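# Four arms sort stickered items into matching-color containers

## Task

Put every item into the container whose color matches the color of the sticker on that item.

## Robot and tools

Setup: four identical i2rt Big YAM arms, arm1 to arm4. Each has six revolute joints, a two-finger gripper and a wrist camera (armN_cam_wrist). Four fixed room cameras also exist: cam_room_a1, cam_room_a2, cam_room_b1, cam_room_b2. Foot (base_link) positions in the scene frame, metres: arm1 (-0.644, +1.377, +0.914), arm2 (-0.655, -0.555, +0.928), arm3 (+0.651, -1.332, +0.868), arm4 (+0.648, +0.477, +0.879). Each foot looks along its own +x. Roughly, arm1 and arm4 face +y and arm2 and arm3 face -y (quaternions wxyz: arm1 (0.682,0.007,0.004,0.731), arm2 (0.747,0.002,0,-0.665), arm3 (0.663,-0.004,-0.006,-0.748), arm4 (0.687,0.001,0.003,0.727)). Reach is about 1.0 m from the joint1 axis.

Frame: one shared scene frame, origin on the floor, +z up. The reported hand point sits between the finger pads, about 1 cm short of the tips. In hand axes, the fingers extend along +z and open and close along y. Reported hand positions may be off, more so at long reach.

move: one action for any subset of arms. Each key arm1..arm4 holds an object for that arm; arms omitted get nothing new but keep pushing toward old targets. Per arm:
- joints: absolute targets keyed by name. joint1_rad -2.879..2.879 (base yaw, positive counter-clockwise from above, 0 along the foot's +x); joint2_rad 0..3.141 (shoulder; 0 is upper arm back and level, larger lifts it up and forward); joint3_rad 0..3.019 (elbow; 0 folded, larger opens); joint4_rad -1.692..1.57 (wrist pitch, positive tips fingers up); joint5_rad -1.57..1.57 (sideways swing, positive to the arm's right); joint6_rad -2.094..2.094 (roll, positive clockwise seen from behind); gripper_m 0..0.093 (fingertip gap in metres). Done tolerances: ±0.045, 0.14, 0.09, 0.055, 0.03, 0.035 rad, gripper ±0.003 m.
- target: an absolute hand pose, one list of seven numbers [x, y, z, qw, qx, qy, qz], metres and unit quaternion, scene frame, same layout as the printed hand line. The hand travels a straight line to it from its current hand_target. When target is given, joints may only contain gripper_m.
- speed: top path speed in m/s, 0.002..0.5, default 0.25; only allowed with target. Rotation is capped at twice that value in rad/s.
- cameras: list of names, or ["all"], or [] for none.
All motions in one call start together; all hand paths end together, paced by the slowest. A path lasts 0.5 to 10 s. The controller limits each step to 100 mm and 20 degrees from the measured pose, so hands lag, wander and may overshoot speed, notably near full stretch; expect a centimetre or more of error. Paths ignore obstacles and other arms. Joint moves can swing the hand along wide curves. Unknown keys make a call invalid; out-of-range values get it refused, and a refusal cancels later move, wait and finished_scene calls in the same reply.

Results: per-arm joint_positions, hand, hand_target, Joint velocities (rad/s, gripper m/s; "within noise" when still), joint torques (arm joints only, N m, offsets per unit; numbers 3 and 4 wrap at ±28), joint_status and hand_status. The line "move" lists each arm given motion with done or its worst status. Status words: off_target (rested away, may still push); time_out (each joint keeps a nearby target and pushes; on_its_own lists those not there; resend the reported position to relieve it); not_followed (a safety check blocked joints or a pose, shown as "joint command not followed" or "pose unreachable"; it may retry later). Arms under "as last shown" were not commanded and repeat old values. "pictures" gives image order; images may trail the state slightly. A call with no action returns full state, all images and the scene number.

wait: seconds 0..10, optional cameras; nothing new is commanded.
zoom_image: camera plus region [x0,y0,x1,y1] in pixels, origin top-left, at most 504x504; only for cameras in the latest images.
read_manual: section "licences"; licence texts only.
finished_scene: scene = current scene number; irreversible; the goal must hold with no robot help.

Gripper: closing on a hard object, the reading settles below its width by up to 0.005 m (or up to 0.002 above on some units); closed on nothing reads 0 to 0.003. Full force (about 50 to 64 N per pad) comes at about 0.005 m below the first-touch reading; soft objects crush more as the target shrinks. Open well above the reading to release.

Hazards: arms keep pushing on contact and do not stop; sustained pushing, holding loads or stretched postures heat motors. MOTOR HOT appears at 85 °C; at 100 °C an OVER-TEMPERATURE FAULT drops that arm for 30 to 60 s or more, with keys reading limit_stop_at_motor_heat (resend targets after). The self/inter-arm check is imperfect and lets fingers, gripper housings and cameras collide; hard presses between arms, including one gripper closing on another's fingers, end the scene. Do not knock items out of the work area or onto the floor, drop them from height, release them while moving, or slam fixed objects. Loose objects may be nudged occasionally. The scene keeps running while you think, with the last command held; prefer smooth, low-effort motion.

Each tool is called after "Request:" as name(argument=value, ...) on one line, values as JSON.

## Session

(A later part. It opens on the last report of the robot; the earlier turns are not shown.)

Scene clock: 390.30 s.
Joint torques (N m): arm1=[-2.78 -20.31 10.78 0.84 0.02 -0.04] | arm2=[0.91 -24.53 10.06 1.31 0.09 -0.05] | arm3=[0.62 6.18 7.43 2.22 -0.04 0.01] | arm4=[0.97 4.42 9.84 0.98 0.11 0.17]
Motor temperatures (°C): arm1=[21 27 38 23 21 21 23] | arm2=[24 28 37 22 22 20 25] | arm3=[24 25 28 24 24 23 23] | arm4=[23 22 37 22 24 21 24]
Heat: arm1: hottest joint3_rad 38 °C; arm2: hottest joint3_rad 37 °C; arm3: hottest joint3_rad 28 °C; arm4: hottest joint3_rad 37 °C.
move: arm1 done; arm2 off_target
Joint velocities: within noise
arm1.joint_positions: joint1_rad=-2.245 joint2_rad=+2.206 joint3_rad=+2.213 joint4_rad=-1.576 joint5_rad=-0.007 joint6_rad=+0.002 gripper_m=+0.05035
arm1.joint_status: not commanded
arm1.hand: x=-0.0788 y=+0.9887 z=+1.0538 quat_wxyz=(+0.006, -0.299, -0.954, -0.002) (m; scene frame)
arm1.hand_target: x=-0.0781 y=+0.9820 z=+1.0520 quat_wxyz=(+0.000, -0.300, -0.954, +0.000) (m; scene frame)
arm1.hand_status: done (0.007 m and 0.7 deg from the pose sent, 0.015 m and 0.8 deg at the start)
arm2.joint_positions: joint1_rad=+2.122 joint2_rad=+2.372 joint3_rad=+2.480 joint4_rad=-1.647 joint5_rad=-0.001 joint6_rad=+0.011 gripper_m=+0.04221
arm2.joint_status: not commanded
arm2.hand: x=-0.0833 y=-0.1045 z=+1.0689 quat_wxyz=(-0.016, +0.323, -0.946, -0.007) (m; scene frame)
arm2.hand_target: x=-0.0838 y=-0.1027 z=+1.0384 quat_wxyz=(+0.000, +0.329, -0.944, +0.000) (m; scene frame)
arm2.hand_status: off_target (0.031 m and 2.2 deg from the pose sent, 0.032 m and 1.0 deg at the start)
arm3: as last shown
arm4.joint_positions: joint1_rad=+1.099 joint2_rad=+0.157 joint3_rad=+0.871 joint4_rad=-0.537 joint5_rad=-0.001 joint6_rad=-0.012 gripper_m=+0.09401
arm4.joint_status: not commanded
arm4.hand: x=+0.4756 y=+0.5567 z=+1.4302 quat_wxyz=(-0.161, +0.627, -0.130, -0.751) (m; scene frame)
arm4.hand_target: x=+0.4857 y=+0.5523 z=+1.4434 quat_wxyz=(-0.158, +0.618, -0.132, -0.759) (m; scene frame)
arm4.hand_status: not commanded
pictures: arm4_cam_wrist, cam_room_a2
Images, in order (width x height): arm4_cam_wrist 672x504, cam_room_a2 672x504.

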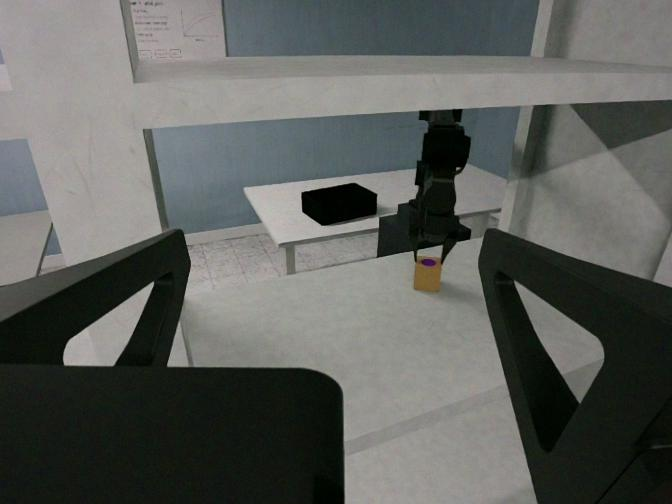

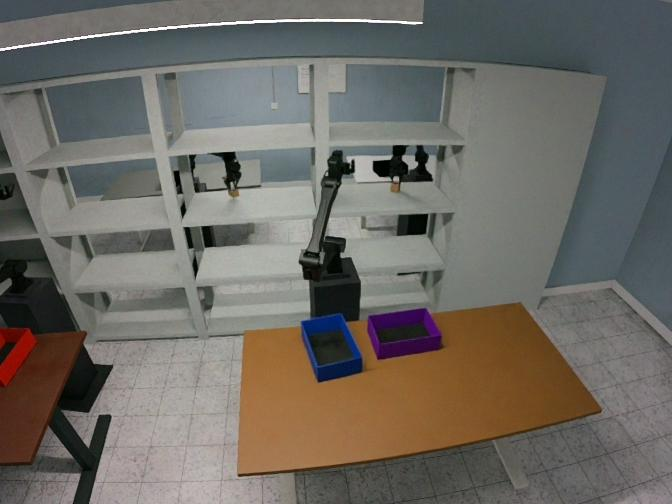

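Request:
move(cameras=["arm1_cam_wrist", "arm2_cam_wrist"])

Scene clock: 395.53 s.
Joint torques (N m): arm1=[-2.61 -19.9 10.81 0.98 0.01 -0.01] | arm2=[0.79 -24.59 10.09 1.35 0.08 -0.04] | arm3=[0.5 6.24 7.39 2.26 -0.04 -0.01] | arm4=[1.14 4.72 9.85 0.96 0.13 0.16]
Motor temperatures (°C): arm1=[21 27 38 23 21 21 23] | arm2=[24 28 37 22 22 20 25] | arm3=[24 25 28 24 24 23 23] | arm4=[23 22 37 22 24 21 24]
Heat: arm1: hottest joint3_rad 38 °C; arm2: hottest joint3_rad 37 °C; arm3: hottest joint3_rad 28 °C; arm4: hottest joint3_rad 37 °C.
Joint velocities: within noise
arm1.joint_positions: joint1_rad=-2.245 joint2_rad=+2.206 joint3_rad=+2.213 joint4_rad=-1.576 joint5_rad=-0.007 joint6_rad=+0.002 gripper_m=+0.05035
arm1.joint_status: not commanded
arm1.hand: x=-0.0788 y=+0.9887 z=+1.0538 quat_wxyz=(+0.006, -0.299, -0.954, -0.002) (m; scene frame)
arm1.hand_target: x=-0.0781 y=+0.9820 z=+1.0520 quat_wxyz=(+0.000, -0.300, -0.954, +0.000) (m; scene frame)
arm1.hand_status: done (0.007 m and 0.7 deg from the pose sent, 0.015 m and 0.8 deg at the start)
arm2.joint_positions: joint1_rad=+2.122 joint2_rad=+2.372 joint3_rad=+2.480 joint4_rad=-1.647 joint5_rad=-0.001 joint6_rad=+0.011 gripper_m=+0.04221
arm2.joint_status: not commanded
arm2.hand: x=-0.0833 y=-0.1045 z=+1.0689 quat_wxyz=(-0.016, +0.323, -0.946, -0.007) (m; scene frame)
arm2.hand_target: x=-0.0838 y=-0.1027 z=+1.0384 quat_wxyz=(+0.000, +0.329, -0.944, +0.000) (m; scene frame)
arm2.hand_status: off_target (0.031 m and 2.2 deg from the pose sent, 0.032 m and 1.0 deg at the start)
arm3.joint_positions: joint1_rad=-1.560 joint2_rad=+0.144 joint3_rad=+0.903 joint4_rad=-0.565 joint5_rad=+0.001 joint6_rad=-0.005 gripper_m=+0.09401
arm3.joint_status: not commanded
arm3.hand: x=+0.4740 y=-1.3037 z=+1.4299 quat_wxyz=(+0.041, -0.635, +0.039, +0.770) (m; scene frame)
arm3.hand_target: x=+0.4712 y=-1.3018 z=+1.4306 quat_wxyz=(+0.042, -0.633, +0.043, +0.772) (m; scene frame)
arm3.hand_status: not commanded
arm4.joint_positions: joint1_rad=+1.099 joint2_rad=+0.157 joint3_rad=+0.871 joint4_rad=-0.537 joint5_rad=-0.001 joint6_rad=-0.012 gripper_m=+0.09401
arm4.joint_status: not commanded
arm4.hand: x=+0.4756 y=+0.5567 z=+1.4302 quat_wxyz=(-0.161, +0.627, -0.130, -0.751) (m; scene frame)
arm4.hand_target: x=+0.4857 y=+0.5523 z=+1.4434 quat_wxyz=(-0.158, +0.618, -0.132, -0.759) (m; scene frame)
arm4.hand_status: not commanded
pictures: arm1_cam_wrist, arm2_cam_wrist
Images, in order (width x height): arm1_cam_wrist 672x504, arm2_cam_wrist 672x504.

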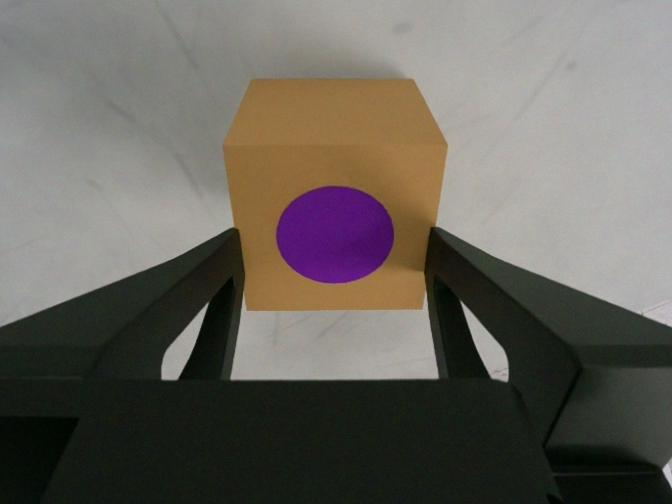

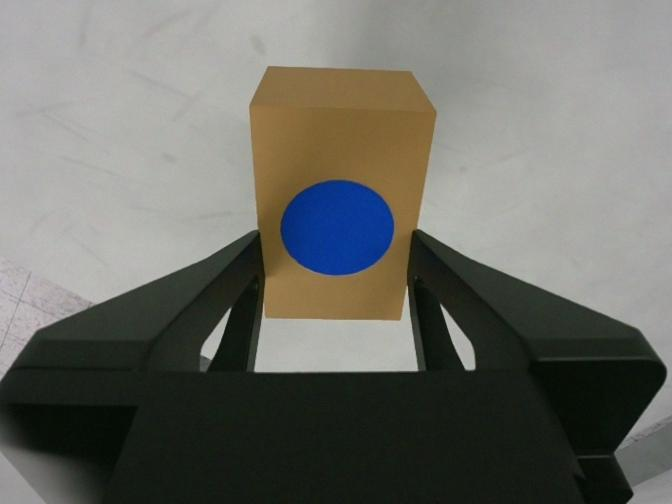

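Request:
move(arm1={"target": [-0.078, 0.982, 1.045, 0, 0.300, 0.954, 0], "speed": 0.05}, arm2={"target": [-0.083, -0.102, 1.028, 0, -0.329, 0.944, 0], "speed": 0.05}, cameras=["arm4_cam_wrist", "cam_room_a2"])

Request:
zoom_image(camera="cam_room_a2", region=[180, 130, 330, 240])

Request:
zoom_image(camera="arm4_cam_wrist", region=[380, 210, 480, 310])

Scene clock: 407.30 s.
Joint torques (N m): arm1=[-3.14 -20.19 9.76 1.17 0.04 -0.01] | arm2=[0.97 -24.88 9.92 1.33 0.08 -0.04] | arm3=[0.44 6.24 7.38 2.3 -0.04 0] | arm4=[0.56 4.78 9.81 0.95 0.16 0.16]
Motor temperatures (°C): arm1=[21 27 37 23 21 21 23] | arm2=[24 28 35 22 22 20 25] | arm3=[24 25 28 24 24 23 23] | arm4=[23 22 37 22 24 21 24]
Heat: arm1: hottest joint3_rad 37 °C; arm2: hottest joint3_rad 35 °C; arm3: hottest joint3_rad 28 °C; arm4: hottest joint3_rad 37 °C.
move: arm1 done; arm2 off_target
Joint velocities: within noise
arm1.joint_positions: joint1_rad=-2.245 joint2_rad=+2.206 joint3_rad=+2.205 joint4_rad=-1.563 joint5_rad=-0.007 joint6_rad=+0.002 gripper_m=+0.05035
arm1.joint_status: not commanded
arm1.hand: x=-0.0777 y=+0.9879 z=+1.0509 quat_wxyz=(+0.003, -0.299, -0.954, -0.001) (m; scene frame)
arm1.hand_target: x=-0.0782 y=+0.9820 z=+1.0450 quat_wxyz=(+0.000, -0.300, -0.954, +0.000) (m; scene frame)
arm1.hand_status: done (0.008 m and 0.4 deg from the pose sent, 0.011 m and 0.7 deg at the start)
arm2.joint_positions: joint1_rad=+2.122 joint2_rad=+2.372 joint3_rad=+2.451 joint4_rad=-1.619 joint5_rad=-0.001 joint6_rad=+0.011 gripper_m=+0.04221
arm2.joint_status: not commanded
arm2.hand: x=-0.0825 y=-0.1039 z=+1.0582 quat_wxyz=(-0.016, +0.323, -0.946, -0.007) (m; scene frame)
arm2.hand_target: x=-0.0838 y=-0.1027 z=+1.0284 quat_wxyz=(+0.000, +0.329, -0.944, +0.000) (m; scene frame)
arm2.hand_status: off_target (0.030 m and 2.1 deg from the pose sent, 0.041 m and 2.2 deg at the start)
arm3, arm4: as last shown
pictures: arm4_cam_wrist, cam_room_a2
Images, in order (width x height): arm4_cam_wrist 672x504, cam_room_a2 672x504.

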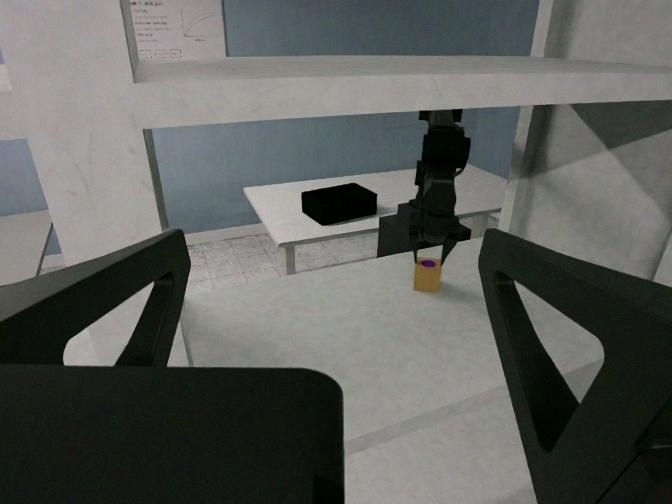

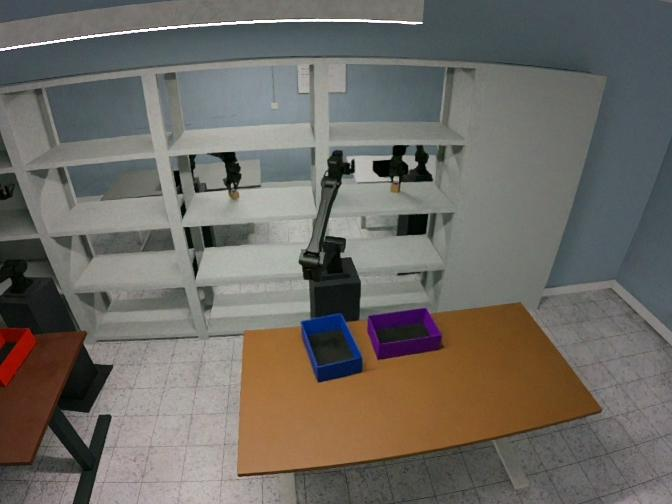

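Scaled by 3.360.

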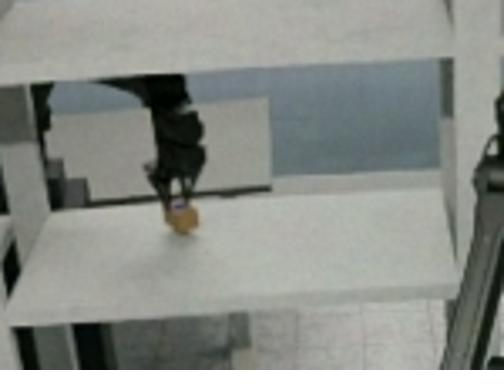

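Scaled by 5.040.

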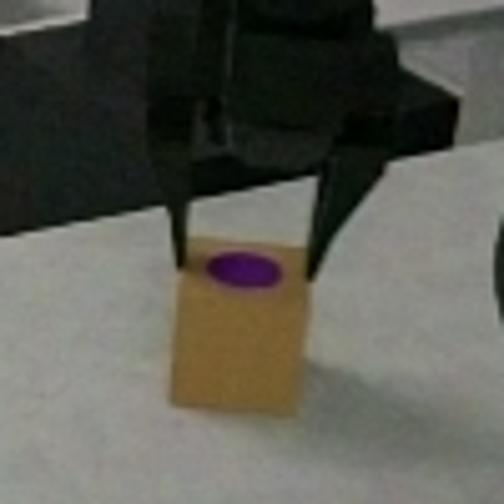

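Request:
move(arm1={"target": [-0.078, 0.982, 1.032, 0, 0.300, 0.954, 0], "speed": 0.05}, arm2={"target": [-0.083, -0.102, 1.019, 0, -0.329, 0.944, 0], "speed": 0.05}, cameras=["arm4_cam_wrist", "cam_room_a2"])

Request:
zoom_image(camera="cam_room_a2", region=[180, 130, 330, 240])

Request:
zoom_image(camera="arm4_cam_wrist", region=[380, 210, 480, 310])

Scene clock: 414.67 s.
Joint torques (N m): arm1=[-2.02 -19.08 8.72 1.69 0.07 -0.03] | arm2=[0.91 -24.76 9.96 1.33 0.08 -0.04] | arm3=[0.56 6.24 7.39 2.25 -0.04 -0.01] | arm4=[0.79 4.72 9.92 0.92 0.13 0.17]
Motor temperatures (°C): arm1=[21 27 36 23 21 21 23] | arm2=[24 28 34 22 22 20 25] | arm3=[24 25 28 24 24 23 23] | arm4=[23 22 37 22 24 21 24]
Heat: arm1: hottest joint3_rad 36 °C; arm2: hottest joint3_rad 34 °C; arm3: hottest joint3_rad 28 °C; arm4: hottest joint3_rad 37 °C.
move: arm1 off_target; arm2 off_target
Joint velocities: within noise
arm1.joint_positions: joint1_rad=-2.245 joint2_rad=+2.196 joint3_rad=+2.185 joint4_rad=-1.542 joint5_rad=-0.007 joint6_rad=+0.002 gripper_m=+0.05035
arm1.joint_status: not commanded
arm1.hand: x=-0.0778 y=+0.9880 z=+1.0495 quat_wxyz=(-0.002, -0.299, -0.954, +0.000) (m; scene frame)
arm1.hand_target: x=-0.0785 y=+0.9823 z=+1.0320 quat_wxyz=(+0.000, -0.300, -0.954, +0.000) (m; scene frame)
arm1.hand_status: off_target (0.019 m and 0.2 deg from the pose sent, 0.020 m and 0.4 deg at the start)
arm2.joint_positions: joint1_rad=+2.122 joint2_rad=+2.372 joint3_rad=+2.426 joint4_rad=-1.594 joint5_rad=-0.001 joint6_rad=+0.011 gripper_m=+0.04221
arm2.joint_status: not commanded
arm2.hand: x=-0.0821 y=-0.1035 z=+1.0488 quat_wxyz=(-0.016, +0.323, -0.946, -0.007) (m; scene frame)
arm2.hand_target: x=-0.0837 y=-0.1026 z=+1.0194 quat_wxyz=(+0.000, +0.329, -0.944, +0.000) (m; scene frame)
arm2.hand_status: off_target (0.030 m and 2.1 deg from the pose sent, 0.039 m and 2.2 deg at the start)
arm3, arm4: as last shown
pictures: arm4_cam_wrist, cam_room_a2
Images, in order (width x height): arm4_cam_wrist 672x504, cam_room_a2 672x504.

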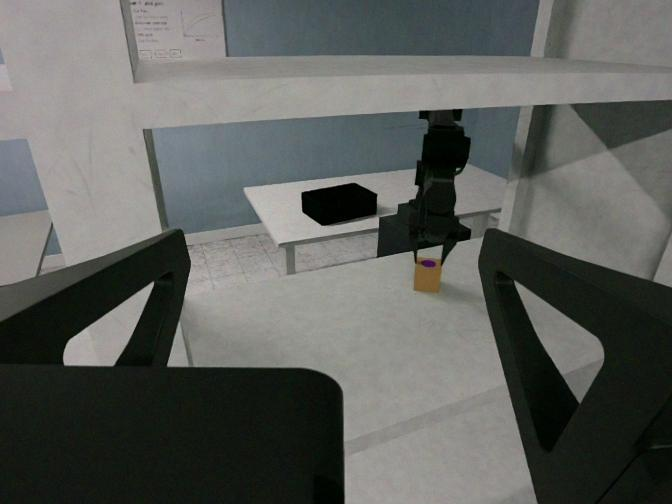

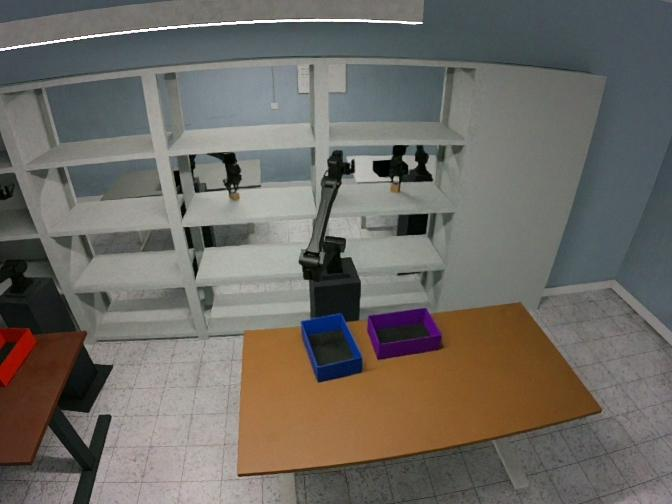

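Scaled by 3.360.

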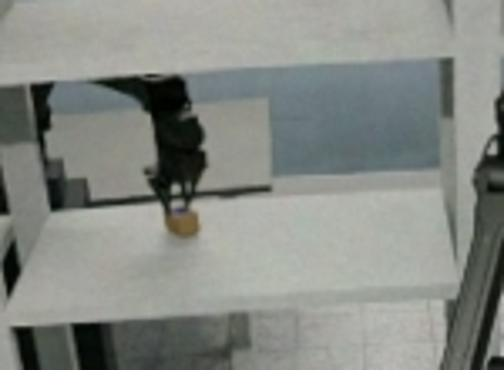

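Scaled by 5.040.

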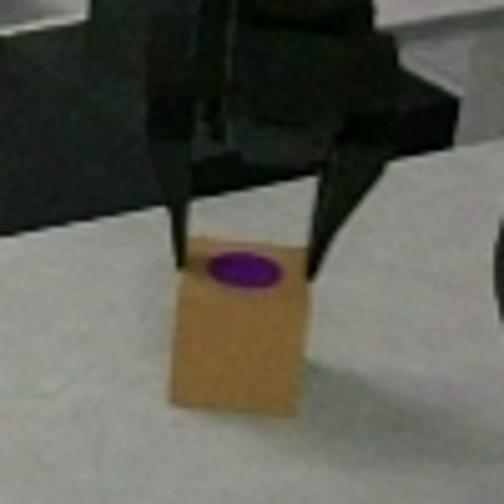

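Request:
move(arm1={"target": [-0.078, 0.982, 1.046, 0, 0.300, 0.954, 0], "speed": 0.05, "joints": {"gripper_m": 0.085}}, arm2={"target": [-0.083, -0.102, 1.012, 0, -0.329, 0.944, 0], "speed": 0.05}, cameras=["arm1_cam_wrist", "cam_room_a2"])

Request:
zoom_image(camera="cam_room_a2", region=[180, 130, 330, 240])

Scene clock: 422.10 s.
Joint torques (N m): arm1=[-2.55 -19.43 12.67 -0.02 0.03 0] | arm2=[0.85 -24.82 9.61 1.48 0.08 -0.04] | arm3=[0.62 6.3 7.42 2.28 -0.04 0] | arm4=[1.03 5.3 9.83 1.01 0.12 0.16]
Motor temperatures (°C): arm1=[21 28 35 23 21 21 23] | arm2=[24 29 34 22 22 20 25] | arm3=[24 25 28 24 24 23 23] | arm4=[23 22 37 22 24 21 24]
Heat: arm1: hottest joint3_rad 35 °C; arm2: hottest joint3_rad 34 °C; arm3: hottest joint3_rad 28 °C; arm4: hottest joint3_rad 37 °C.
move: arm1 done; arm2 off_target
Joint velocities: within noise
arm1.joint_positions: joint1_rad=-2.245 joint2_rad=+2.199 joint3_rad=+2.175 joint4_rad=-1.533 joint5_rad=-0.007 joint6_rad=+0.002 gripper_m=+0.08496
arm1.joint_status: all done
arm1.hand: x=-0.0783 y=+0.9882 z=+1.0438 quat_wxyz=(+0.000, -0.299, -0.954, +0.000) (m; scene frame)
arm1.hand_target: x=-0.0782 y=+0.9820 z=+1.0460 quat_wxyz=(+0.000, -0.300, -0.954, +0.000) (m; scene frame)
arm1.hand_status: done (0.007 m and 0.1 deg from the pose sent, 0.007 m and 0.2 deg at the start)
arm2.joint_positions: joint1_rad=+2.122 joint2_rad=+2.372 joint3_rad=+2.411 joint4_rad=-1.580 joint5_rad=-0.001 joint6_rad=+0.011 gripper_m=+0.04221
arm2.joint_status: not commanded
arm2.hand: x=-0.0820 y=-0.1034 z=+1.0429 quat_wxyz=(-0.015, +0.323, -0.946, -0.007) (m; scene frame)
arm2.hand_target: x=-0.0838 y=-0.1027 z=+1.0124 quat_wxyz=(+0.000, +0.329, -0.944, +0.000) (m; scene frame)
arm2.hand_status: off_target (0.031 m and 2.1 deg from the pose sent, 0.037 m and 2.1 deg at the start)
arm3, arm4: as last shown
pictures: arm1_cam_wrist, cam_room_a2
Images, in order (width x height): arm1_cam_wrist 672x504, cam_room_a2 672x504.

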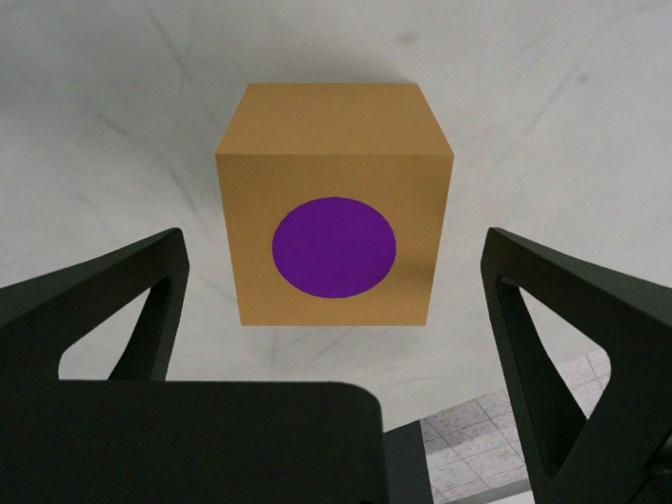

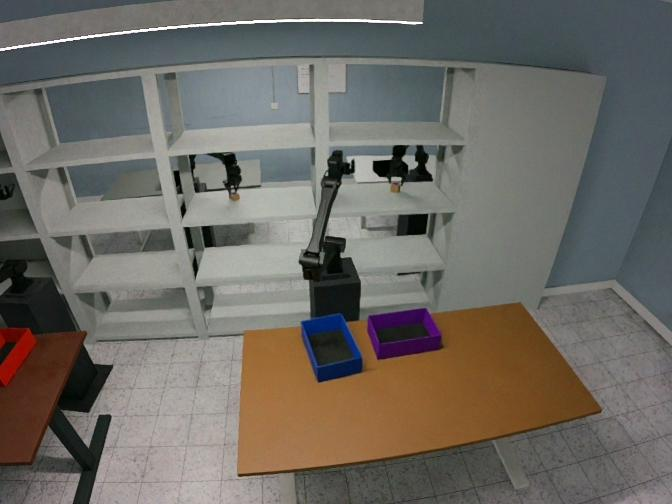

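Scaled by 3.360.

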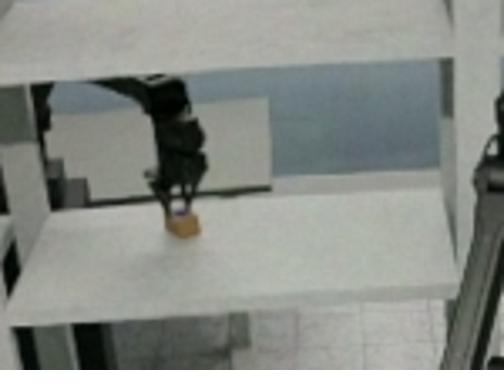

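Request:
move(arm1={"target": [-0.078, 0.982, 1.14, 0, 0.300, 0.954, 0], "speed": 0.1}, arm2={"target": [-0.083, -0.102, 1.004, 0, -0.329, 0.944, 0], "speed": 0.05}, cameras=["arm1_cam_wrist", "cam_room_a2"])

Request:
zoom_image(camera="cam_room_a2", region=[180, 130, 330, 240])

Scene clock: 427.97 s.
Joint torques (N m): arm1=[-2.32 -22.65 15.51 -0.03 0.07 -0.03] | arm2=[0.91 -24.76 8.36 2.1 0.08 -0.03] | arm3=[0.5 6.24 7.43 2.24 -0.04 0] | arm4=[0.67 4.66 9.84 0.87 0.12 0.16]
Motor temperatures (°C): arm1=[21 28 36 23 21 21 23] | arm2=[24 29 33 22 22 20 25] | arm3=[24 25 28 24 24 23 23] | arm4=[23 22 37 22 24 21 24]
Heat: arm1: hottest joint3_rad 36 °C; arm2: hottest joint3_rad 33 °C; arm3: hottest joint3_rad 28 °C; arm4: hottest joint3_rad 37 °C.
move: arm1 off_target; arm2 off_target
Joint velocities: within noise
arm1.joint_positions: joint1_rad=-2.245 joint2_rad=+2.199 joint3_rad=+2.311 joint4_rad=-1.684 joint5_rad=-0.007 joint6_rad=+0.002 gripper_m=+0.08496
arm1.joint_status: not commanded
arm1.hand: x=-0.0824 y=+0.9915 z=+1.0961 quat_wxyz=(+0.007, -0.299, -0.954, -0.003) (m; scene frame)
arm1.hand_target: x=-0.0802 y=+0.9836 z=+1.1393 quat_wxyz=(-0.030, -0.300, -0.953, +0.010) (m; scene frame)
arm1.hand_status: off_target (0.045 m and 0.9 deg from the pose sent, 0.096 m and 0.2 deg at the start; a joint's target at an end of its range on 26 of 44 steps)
arm2.joint_positions: joint1_rad=+2.122 joint2_rad=+2.371 joint3_rad=+2.405 joint4_rad=-1.575 joint5_rad=-0.001 joint6_rad=+0.011 gripper_m=+0.04221
arm2.joint_status: not commanded
arm2.hand: x=-0.0821 y=-0.1035 z=+1.0411 quat_wxyz=(-0.015, +0.323, -0.946, -0.007) (m; scene frame)
arm2.hand_target: x=-0.0842 y=-0.1030 z=+1.0047 quat_wxyz=(+0.000, +0.329, -0.944, +0.000) (m; scene frame)
arm2.hand_status: off_target (0.037 m and 2.1 deg from the pose sent, 0.039 m and 2.1 deg at the start)
arm3, arm4: as last shown
pictures: arm1_cam_wrist, cam_room_a2
Images, in order (width x height): arm1_cam_wrist 672x504, cam_room_a2 672x504.

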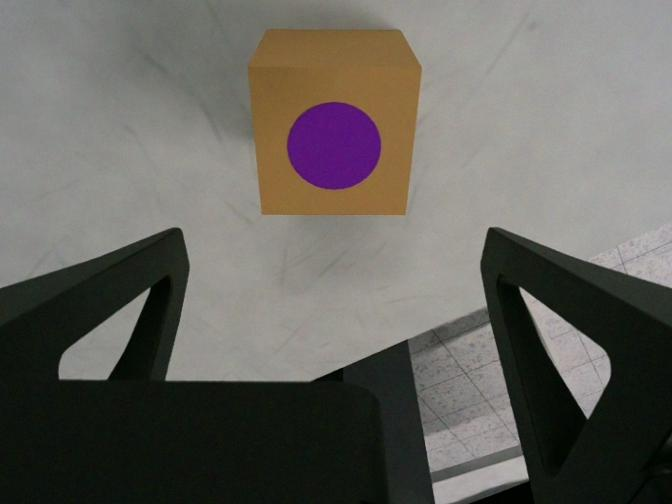

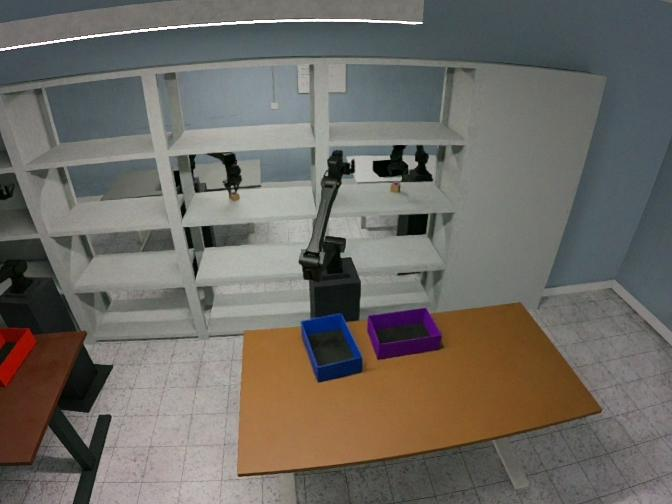

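Scaled by 3.360.

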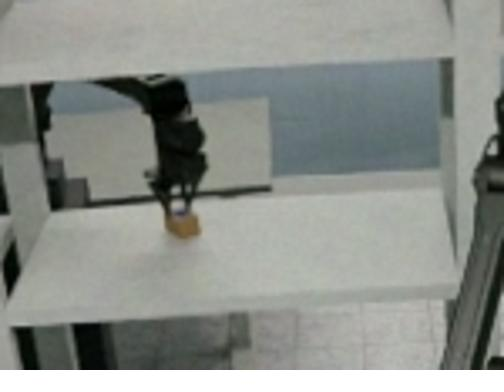

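Request:
move(arm1={"target": [-0.152, 1.034, 1.18, 0.3263, 0.2819, 0.8965, -0.1026], "speed": 0.15}, arm2={"target": [-0.083, -0.102, 1.012, 0, -0.329, 0.944, 0], "speed": 0.05, "joints": {"gripper_m": 0.075}}, cameras=["arm1_cam_wrist", "arm2_cam_wrist", "cam_room_a2"])

Scene clock: 436.47 s.
Joint torques (N m): arm1=[-2.43 -13.16 11.64 2.28 -0.02 0] | arm2=[0.85 -24.53 12.38 0.51 0.08 -0.05] | arm3=[0.73 6.3 7.41 2.25 -0.04 -0.01] | arm4=[1.38 4.66 9.8 0.84 0.12 0.17]
Motor temperatures (°C): arm1=[21 28 37 23 21 21 23] | arm2=[24 29 33 22 22 20 25] | arm3=[24 25 28 24 24 23 23] | arm4=[23 22 38 22 24 21 24]
Heat: arm1: hottest joint3_rad 37 °C; arm2: hottest joint3_rad 33 °C; arm3: hottest joint3_rad 28 °C; arm4: hottest joint3_rad 38 °C.
move: arm1 off_target; arm2 off_target
Joint velocities: arm1=[-0.005 -0.015 0.012 0.046 0.037 -0.022 0] | arm2=[within noise] | arm3=[within noise] | arm4=[within noise]
arm1.joint_positions: joint1_rad=-2.245 joint2_rad=+1.498 joint3_rad=+1.343 joint4_rad=-0.744 joint5_rad=-0.007 joint6_rad=+0.002 gripper_m=+0.08496
arm1.joint_status: not commanded
arm1.hand: x=-0.1509 y=+1.0395 z=+1.1655 quat_wxyz=(-0.308, -0.281, -0.904, +0.096) (m; scene frame)
arm1.hand_target: x=-0.1521 y=+1.0341 z=+1.1800 quat_wxyz=(-0.326, -0.282, -0.896, +0.103) (m; scene frame)
arm1.hand_status: off_target (0.016 m and 2.4 deg from the pose sent, 0.117 m and 40.9 deg at the start)
arm2.joint_positions: joint1_rad=+2.122 joint2_rad=+2.369 joint3_rad=+2.380 joint4_rad=-1.556 joint5_rad=-0.001 joint6_rad=+0.011 gripper_m=+0.07492
arm2.joint_status: all done
arm2.hand: x=-0.0833 y=-0.1044 z=+1.0327 quat_wxyz=(-0.013, +0.323, -0.946, -0.006) (m; scene frame)
arm2.hand_target: x=-0.0835 y=-0.1024 z=+1.0121 quat_wxyz=(+0.000, +0.329, -0.944, +0.000) (m; scene frame)
arm2.hand_status: off_target (0.021 m and 1.8 deg from the pose sent, 0.029 m and 2.1 deg at the start)
arm3, arm4: as last shown
pictures: arm1_cam_wrist, arm2_cam_wrist, cam_room_a2
Images, in order (width x height): arm1_cam_wrist 672x504, arm2_cam_wrist 672x504, cam_room_a2 672x504.

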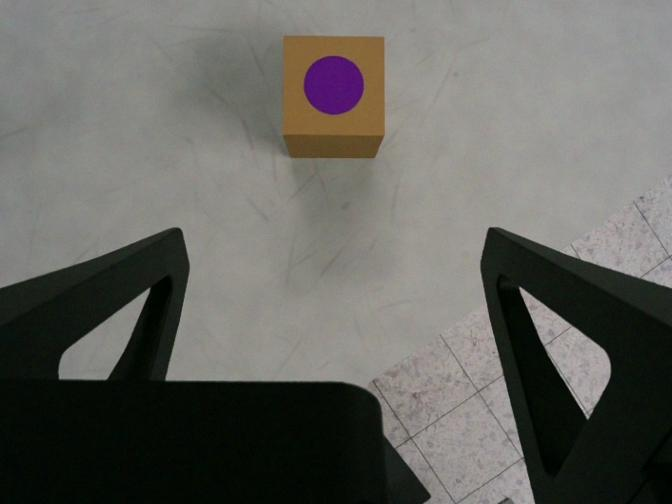

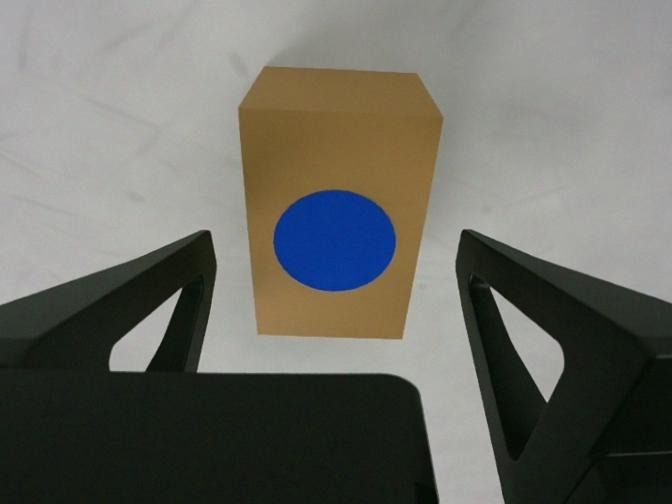

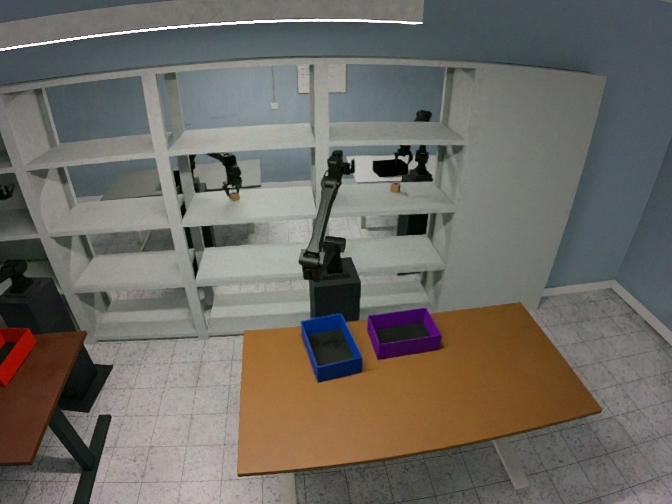

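Request:
move(arm1={"target": [-0.275, 1.12, 1.2, 0.3263, 0.2819, 0.8965, -0.1026], "speed": 0.2}, arm2={"target": [-0.083, -0.102, 1.12, 0, -0.329, 0.944, 0], "speed": 0.1}, arm4={"joints": {"joint1_rad": 0.902, "joint2_rad": 0.8, "joint3_rad": 1.15, "joint4_rad": -1.2, "gripper_m": 0.09}})

Request:
move(arm1={"joints": {"joint2_rad": 0.8, "joint3_rad": 1.3, "joint4_rad": -1.4}}, arm2={"target": [-0.169, -0.170, 1.18, 0.3229, -0.3092, 0.8871, 0.1125], "speed": 0.15}, cameras=["arm2_cam_wrist", "arm4_cam_wrist", "cam_room_a2"])

Scene clock: 455.00 s.
Joint torques (N m): arm1=[-2.78 -5.77 11.85 1.07 -0.03 0.03] | arm2=[0.91 -27.99 15.71 0.32 0.07 -0.04] | arm3=[0.62 6.3 7.39 2.28 -0.05 0] | arm4=[0.38 -3.9 9.94 0.59 0.14 0.15]
Motor temperatures (°C): arm1=[21 28 36 23 21 21 22] | arm2=[24 30 35 22 22 20 24] | arm3=[24 25 28 24 24 23 23] | arm4=[23 22 38 22 24 21 24]
Heat: arm1: hottest joint3_rad 36 °C; arm2: hottest joint3_rad 35 °C; arm3: hottest joint3_rad 28 °C; arm4: hottest joint3_rad 38 °C.
move: arm1 done; arm2 off_target; arm4 done
Joint velocities: within noise
arm1.joint_positions: joint1_rad=-2.245 joint2_rad=+1.080 joint3_rad=+1.031 joint4_rad=-0.806 joint5_rad=-0.008 joint6_rad=+0.002 gripper_m=+0.08496
arm1.joint_status: not commanded
arm1.hand: x=-0.2705 y=+1.1226 z=+1.1983 quat_wxyz=(-0.328, -0.278, -0.897, +0.102) (m; scene frame)
arm1.hand_target: x=-0.2750 y=+1.1200 z=+1.2000 quat_wxyz=(-0.326, -0.282, -0.896, +0.103) (m; scene frame)
arm1.hand_status: done (0.005 m and 0.5 deg from the pose sent, 0.152 m and 2.4 deg at the start)
arm2.joint_positions: joint1_rad=+2.122 joint2_rad=+2.335 joint3_rad=+2.479 joint4_rad=-1.671 joint5_rad=-0.001 joint6_rad=+0.011 gripper_m=+0.07492
arm2.joint_status: not commanded
arm2.hand: x=-0.0887 y=-0.1088 z=+1.0944 quat_wxyz=(-0.022, +0.323, -0.946, -0.009) (m; scene frame)
arm2.hand_target: x=-0.0844 y=-0.1031 z=+1.1197 quat_wxyz=(-0.045, +0.328, -0.943, -0.016) (m; scene frame)
arm2.hand_status: off_target (0.027 m and 2.8 deg from the pose sent, 0.087 m and 1.8 deg at the start; a joint's target at an end of its range on 38 of 53 steps)
arm3: as last shown
arm4.joint_positions: joint1_rad=+0.905 joint2_rad=+0.808 joint3_rad=+1.139 joint4_rad=-1.188 joint5_rad=-0.001 joint6_rad=-0.012 gripper_m=+0.09012
arm4.joint_status: all done
arm4.hand: x=+0.3770 y=+0.6694 z=+1.2678 quat_wxyz=(-0.104, +0.895, -0.277, -0.335) (m; scene frame)
arm4.hand_target: x=+0.3807 y=+0.6684 z=+1.2741 quat_wxyz=(-0.104, +0.891, -0.283, -0.338) (m; scene frame)
arm4.hand_status: not commanded
pictures: none

Scene clock: 457.63 s.
Joint torques (N m): arm1=[-2.73 -0.32 11.21 1.07 -0.02 0.05] | arm2=[0.97 -17.73 10.67 2.81 0.11 -0.04] | arm3=[0.56 6.42 7.42 2.24 -0.03 0] | arm4=[0.91 -4.01 9.83 0.72 0.11 0.17]
Motor temperatures (°C): arm1=[21 28 36 23 21 21 22] | arm2=[24 30 34 22 22 20 24] | arm3=[24 25 28 24 24 23 23] | arm4=[23 22 38 22 24 21 24]
Heat: arm1: hottest joint3_rad 36 °C; arm2: hottest joint3_rad 34 °C; arm3: hottest joint3_rad 28 °C; arm4: hottest joint3_rad 38 °C.
move: arm1 done; arm2 done
Joint velocities: within noise
arm1.joint_positions: joint1_rad=-2.245 joint2_rad=+0.804 joint3_rad=+1.290 joint4_rad=-1.389 joint5_rad=-0.008 joint6_rad=+0.002 gripper_m=+0.08496
arm1.joint_status: all done
arm1.hand: x=-0.3904 y=+1.2067 z=+1.3436 quat_wxyz=(-0.307, -0.281, -0.904, +0.095) (m; scene frame)
arm1.hand_target: x=-0.3946 y=+1.2060 z=+1.3481 quat_wxyz=(-0.308, -0.284, -0.903, +0.097) (m; scene frame)
arm1.hand_status: not commanded
arm2.joint_positions: joint1_rad=+2.122 joint2_rad=+1.568 joint3_rad=+1.397 joint4_rad=-0.712 joint5_rad=-0.001 joint6_rad=+0.011 gripper_m=+0.07492
arm2.joint_status: not commanded
arm2.hand: x=-0.1667 y=-0.1705 z=+1.1829 quat_wxyz=(-0.319, +0.303, -0.891, -0.114) (m; scene frame)
arm2.hand_target: x=-0.1690 y=-0.1700 z=+1.1800 quat_wxyz=(-0.323, +0.309, -0.887, -0.112) (m; scene frame)
arm2.hand_status: done (0.004 m and 0.9 deg from the pose sent, 0.132 m and 37.3 deg at the start)
arm3, arm4: as last shown
pictures: arm2_cam_wrist, arm4_cam_wrist, cam_room_a2
Images, in order (width x height): arm2_cam_wrist 672x504, arm4_cam_wrist 672x504, cam_room_a2 672x504.

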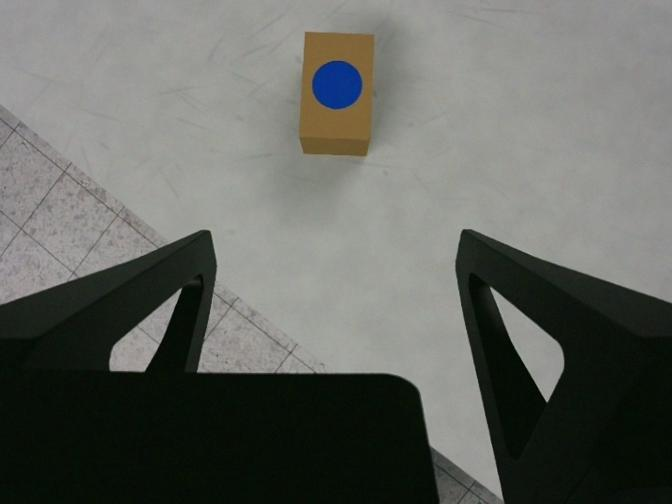

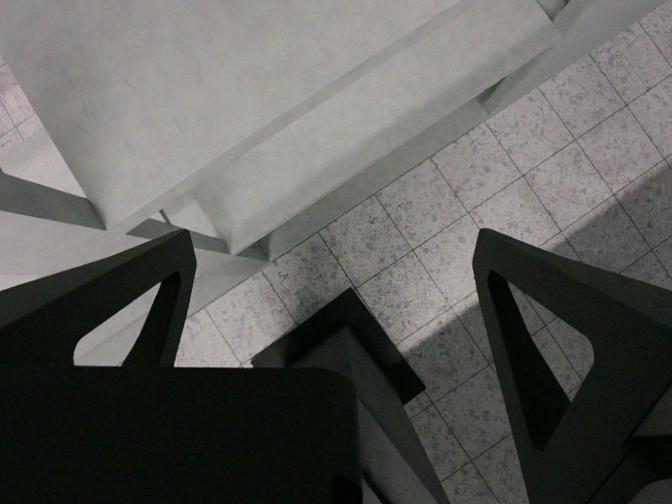

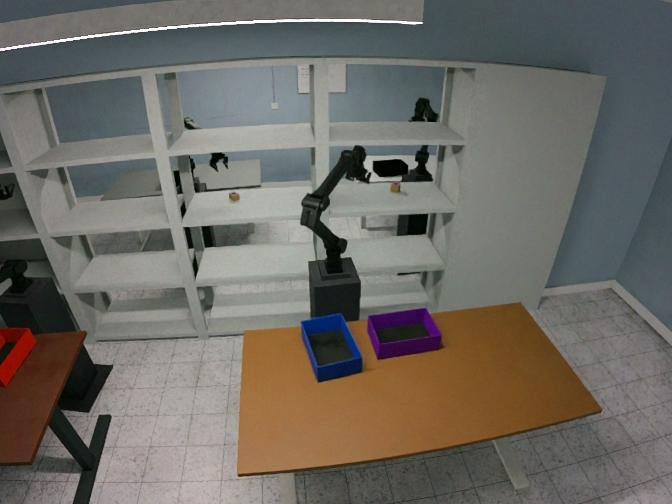

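Request:
move(arm2={"target": [-0.302, -0.276, 1.2, 0.3229, -0.3092, 0.8871, 0.1125], "speed": 0.2}, arm4={"target": [0.157, 0.822, 1.18, 0.1154, -0.8809, 0.2786, 0.3649], "speed": 0.15})

Request:
move(arm2={"joints": {"joint2_rad": 0.8, "joint3_rad": 1.3, "joint4_rad": -1.4}}, arm4={"target": [0.010, 0.926, 1.16, 0.1154, -0.8809, 0.2786, 0.3649], "speed": 0.15}, cameras=["arm4_cam_wrist", "cam_room_a2", "cam_room_b2"])

Scene clock: 464.90 s.
Joint torques (N m): arm1=[-3.08 -0.03 11.23 1.11 -0.04 -0.03] | arm2=[1.08 -9.93 10.86 1.5 0.08 -0.05] | arm3=[0.44 6.24 7.39 2.22 -0.03 -0.01] | arm4=[0.67 -13.39 13.41 1.72 0.22 0.18]
Motor temperatures (°C): arm1=[21 27 36 23 21 21 22] | arm2=[24 30 34 22 22 20 24] | arm3=[24 25 28 24 24 23 23] | arm4=[23 22 38 22 24 21 24]
Heat: arm1: hottest joint3_rad 36 °C; arm2: hottest joint3_rad 34 °C; arm3: hottest joint3_rad 28 °C; arm4: hottest joint3_rad 38 °C.
move: arm2 off_target; arm4 off_target
Joint velocities: within noise
arm1: as last shown
arm2.joint_positions: joint1_rad=+2.122 joint2_rad=+1.109 joint3_rad=+1.021 joint4_rad=-0.762 joint5_rad=-0.001 joint6_rad=+0.011 gripper_m=+0.07492
arm2.joint_status: not commanded
arm2.hand: x=-0.2957 y=-0.2725 z=+1.2095 quat_wxyz=(-0.334, +0.302, -0.885, -0.119) (m; scene frame)
arm2.hand_target: x=-0.3018 y=-0.2759 z=+1.2001 quat_wxyz=(-0.323, +0.309, -0.887, -0.113) (m; scene frame)
arm2.hand_status: off_target (0.012 m and 1.7 deg from the pose sent, 0.172 m and 0.9 deg at the start)
arm3.joint_positions: joint1_rad=-1.560 joint2_rad=+0.144 joint3_rad=+0.903 joint4_rad=-0.565 joint5_rad=+0.001 joint6_rad=-0.005 gripper_m=+0.09401
arm3.joint_status: not commanded
arm3.hand: x=+0.4740 y=-1.3037 z=+1.4299 quat_wxyz=(+0.041, -0.635, +0.039, +0.770) (m; scene frame)
arm3.hand_target: x=+0.4712 y=-1.3018 z=+1.4306 quat_wxyz=(+0.042, -0.633, +0.043, +0.772) (m; scene frame)
arm3.hand_status: not commanded
arm4.joint_positions: joint1_rad=+0.905 joint2_rad=+1.435 joint3_rad=+1.290 joint4_rad=-0.700 joint5_rad=+0.004 joint6_rad=-0.012 gripper_m=+0.09012
arm4.joint_status: not commanded
arm4.hand: x=+0.1739 y=+0.8116 z=+1.1542 quat_wxyz=(-0.108, +0.893, -0.277, -0.339) (m; scene frame)
arm4.hand_target: x=+0.1586 y=+0.8209 z=+1.1801 quat_wxyz=(-0.115, +0.881, -0.279, -0.365) (m; scene frame)
arm4.hand_status: off_target (0.033 m and 3.4 deg from the pose sent, 0.282 m and 4.0 deg at the start)
pictures: none

Scene clock: 466.83 s.
Joint torques (N m): arm1=[-2.84 0.09 11.28 1.03 -0.03 -0.01] | arm2=[0.97 -3.19 11.19 1.48 0.09 -0.05] | arm3=[0.5 6.24 7.38 2.28 -0.03 0] | arm4=[0.67 -20.95 13.53 0.76 0.15 0.11]
Motor temperatures (°C): arm1=[21 27 36 23 21 21 22] | arm2=[24 29 34 22 22 20 24] | arm3=[24 25 28 24 24 23 23] | arm4=[23 22 38 22 24 21 24]
Heat: arm1: hottest joint3_rad 36 °C; arm2: hottest joint3_rad 34 °C; arm3: hottest joint3_rad 28 °C; arm4: hottest joint3_rad 38 °C.
move: arm2 done; arm4 off_target
Joint velocities: within noise
arm1, arm3: as last shown
arm2.joint_positions: joint1_rad=+2.122 joint2_rad=+0.799 joint3_rad=+1.297 joint4_rad=-1.386 joint5_rad=-0.001 joint6_rad=+0.011 gripper_m=+0.07492
arm2.joint_status: all done
arm2.hand: x=-0.4214 y=-0.3720 z=+1.3685 quat_wxyz=(-0.317, +0.304, -0.891, -0.113) (m; scene frame)
arm2.hand_target: x=-0.4238 y=-0.3731 z=+1.3674 quat_wxyz=(-0.312, +0.311, -0.891, -0.109) (m; scene frame)
arm2.hand_status: not commanded
arm4.joint_positions: joint1_rad=+0.905 joint2_rad=+1.915 joint3_rad=+1.873 joint4_rad=-0.763 joint5_rad=+0.004 joint6_rad=-0.012 gripper_m=+0.09012
arm4.joint_status: not commanded
arm4.hand: x=+0.0209 y=+0.9184 z=+1.1493 quat_wxyz=(-0.114, +0.886, -0.275, -0.356) (m; scene frame)
arm4.hand_target: x=+0.0109 y=+0.9255 z=+1.1598 quat_wxyz=(-0.116, +0.881, -0.279, -0.365) (m; scene frame)
arm4.hand_status: off_target (0.017 m and 1.2 deg from the pose sent, 0.200 m and 3.4 deg at the start)
pictures: arm4_cam_wrist, cam_room_a2, cam_room_b2
Images, in order (width x height): arm4_cam_wrist 672x504, cam_room_a2 672x504, cam_room_b2 672x504.

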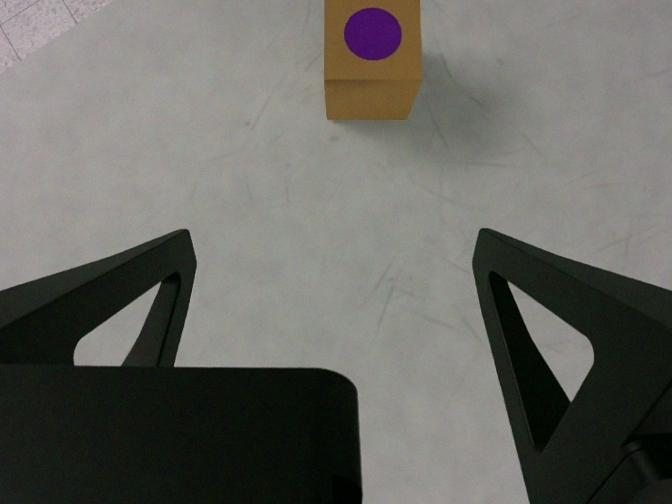

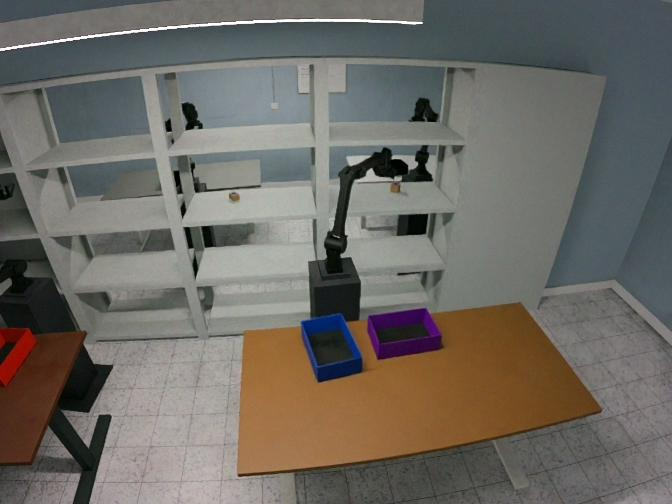

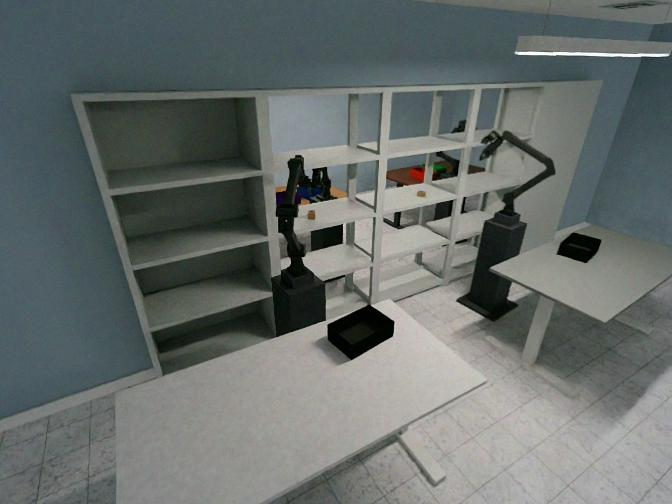

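Request:
move(arm4={"target": [-0.0186, 0.9717, 1.12, 0.1154, -0.8809, 0.2786, 0.3649], "speed": 0.12}, cameras=["arm4_cam_wrist"])

Scene clock: 482.73 s.
Joint torques (N m): arm1=[-3.19 -0.21 11.32 0.95 -0.04 0.01] | arm2=[0.91 -3.14 11.18 1.47 0.09 -0.04] | arm3=[0.5 6.3 7.39 2.24 -0.04 0] | arm4=[0.85 -23.82 13.45 1.06 -0.04 -0.05]
Motor temperatures (°C): arm1=[21 27 36 23 21 21 22] | arm2=[24 28 35 22 22 20 24] | arm3=[24 25 28 24 24 23 23] | arm4=[23 24 38 22 24 21 24]
Heat: arm1: hottest joint3_rad 36 °C; arm2: hottest joint3_rad 35 °C; arm3: hottest joint3_rad 28 °C; arm4: hottest joint3_rad 38 °C.
move: arm4 off_target
Joint velocities: within noise
arm1, arm2, arm3: as last shown
arm4.joint_positions: joint1_rad=+0.879 joint2_rad=+2.076 joint3_rad=+2.024 joint4_rad=-0.763 joint5_rad=-0.011 joint6_rad=-0.012 gripper_m=+0.09012
arm4.joint_status: not commanded
arm4.hand: x=-0.0090 y=+0.9612 z=+1.1092 quat_wxyz=(-0.110, +0.885, -0.284, -0.353) (m; scene frame)
arm4.hand_target: x=-0.0177 y=+0.9710 z=+1.1200 quat_wxyz=(-0.116, +0.881, -0.279, -0.365) (m; scene frame)
arm4.hand_status: off_target (0.018 m and 1.6 deg from the pose sent, 0.073 m and 1.2 deg at the start)
pictures: arm4_cam_wrist
Images, in order (width x height): arm4_cam_wrist 672x504.

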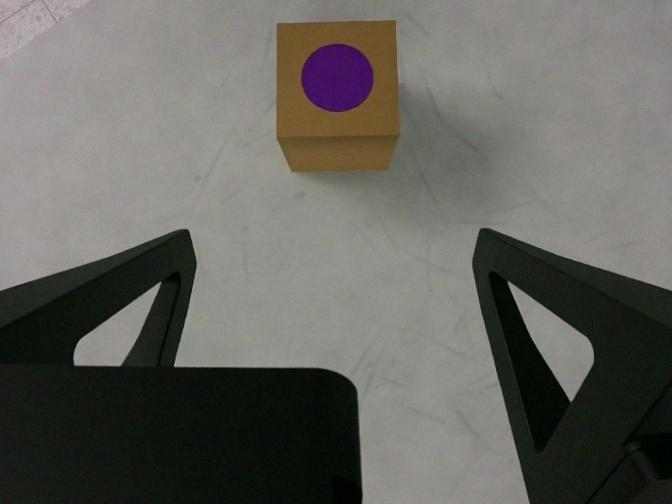

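Request:
move(arm4={"target": [-0.0795, 1.0143, 1.06, 0.1154, -0.8809, 0.2786, 0.3649], "speed": 0.08}, cameras=["arm4_cam_wrist"])

Scene clock: 490.67 s.
Joint torques (N m): arm1=[-2.49 0.15 11.43 0.96 -0.03 -0.02] | arm2=[0.97 -3.14 11.18 1.48 0.1 -0.05] | arm3=[0.56 6.24 7.38 2.24 -0.04 0] | arm4=[1.08 -25.93 13.64 0.61 0.04 -0.04]
Motor temperatures (°C): arm1=[21 26 36 23 21 21 22] | arm2=[24 28 35 22 22 20 24] | arm3=[24 25 28 24 24 23 23] | arm4=[23 24 39 22 24 21 24]
Heat: arm1: hottest joint3_rad 36 °C; arm2: hottest joint3_rad 35 °C; arm3: hottest joint3_rad 28 °C; arm4: hottest joint3_rad 39 °C.
move: arm4 off_target
Joint velocities: within noise
arm1, arm2, arm3: as last shown
arm4.joint_positions: joint1_rad=+0.879 joint2_rad=+2.360 joint3_rad=+2.387 joint4_rad=-0.819 joint5_rad=-0.011 joint6_rad=-0.012 gripper_m=+0.09012
arm4.joint_status: not commanded
arm4.hand: x=-0.0722 y=+1.0074 z=+1.0638 quat_wxyz=(-0.114, +0.881, -0.282, -0.363) (m; scene frame)
arm4.hand_target: x=-0.0788 y=+1.0137 z=+1.0597 quat_wxyz=(-0.116, +0.881, -0.279, -0.366) (m; scene frame)
arm4.hand_status: off_target (0.011 m and 0.5 deg from the pose sent, 0.101 m and 1.7 deg at the start)
pictures: arm4_cam_wrist
Images, in order (width x height): arm4_cam_wrist 672x504.

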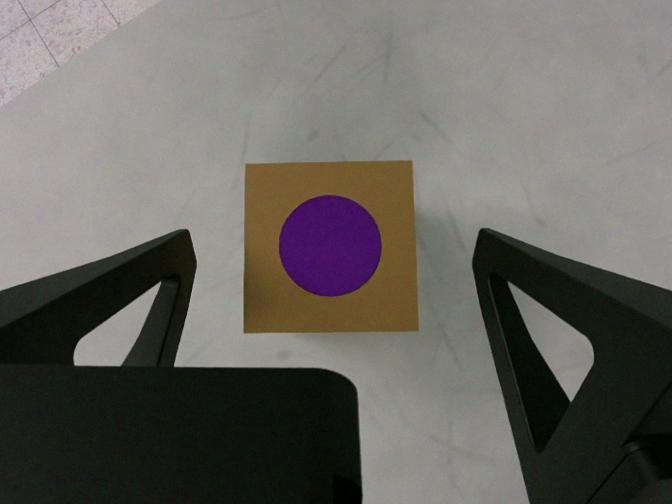

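Request:
move(arm4={"target": [-0.088, 1.0203, 1.042, 0.1154, -0.8809, 0.2786, 0.3649], "speed": 0.06}, cameras=["arm4_cam_wrist"])

Scene clock: 496.90 s.
Joint torques (N m): arm1=[-2.61 -0.32 11.32 1.06 -0.07 -0.01] | arm2=[0.97 -3.25 11.19 1.48 0.09 -0.05] | arm3=[0.67 6.07 7.39 2.26 -0.03 0] | arm4=[0.73 -26.4 13.57 0.77 0.02 -0.05]
Motor temperatures (°C): arm1=[21 26 36 23 21 21 22] | arm2=[24 28 35 22 22 20 24] | arm3=[24 25 28 24 24 23 23] | arm4=[23 25 39 22 24 21 24]
Heat: arm1: hottest joint3_rad 36 °C; arm2: hottest joint3_rad 35 °C; arm3: hottest joint3_rad 28 °C; arm4: hottest joint3_rad 39 °C.
move: arm4 off_target
Joint velocities: within noise
arm1, arm2, arm3: as last shown
arm4.joint_positions: joint1_rad=+0.879 joint2_rad=+2.412 joint3_rad=+2.437 joint4_rad=-0.819 joint5_rad=-0.011 joint6_rad=-0.012 gripper_m=+0.09012
arm4.joint_status: not commanded
arm4.hand: x=-0.0808 y=+1.0137 z=+1.0460 quat_wxyz=(-0.113, +0.881, -0.283, -0.362) (m; scene frame)
arm4.hand_target: x=-0.0872 y=+1.0197 z=+1.0417 quat_wxyz=(-0.116, +0.880, -0.279, -0.366) (m; scene frame)
arm4.hand_status: off_target (0.011 m and 0.6 deg from the pose sent, 0.030 m and 0.5 deg at the start)
pictures: arm4_cam_wrist
Images, in order (width x height): arm4_cam_wrist 672x504.

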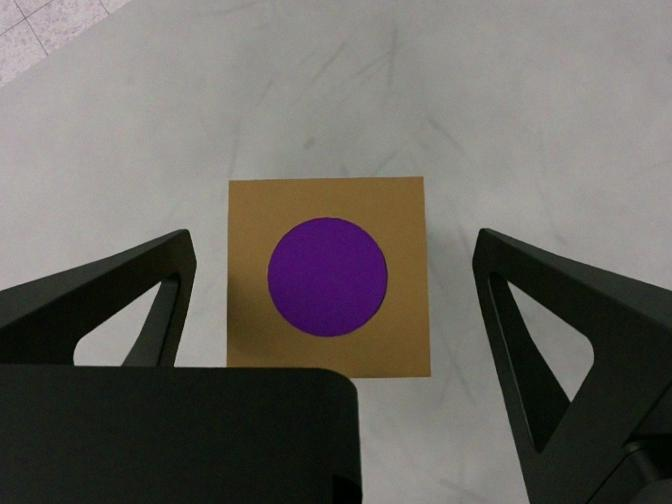

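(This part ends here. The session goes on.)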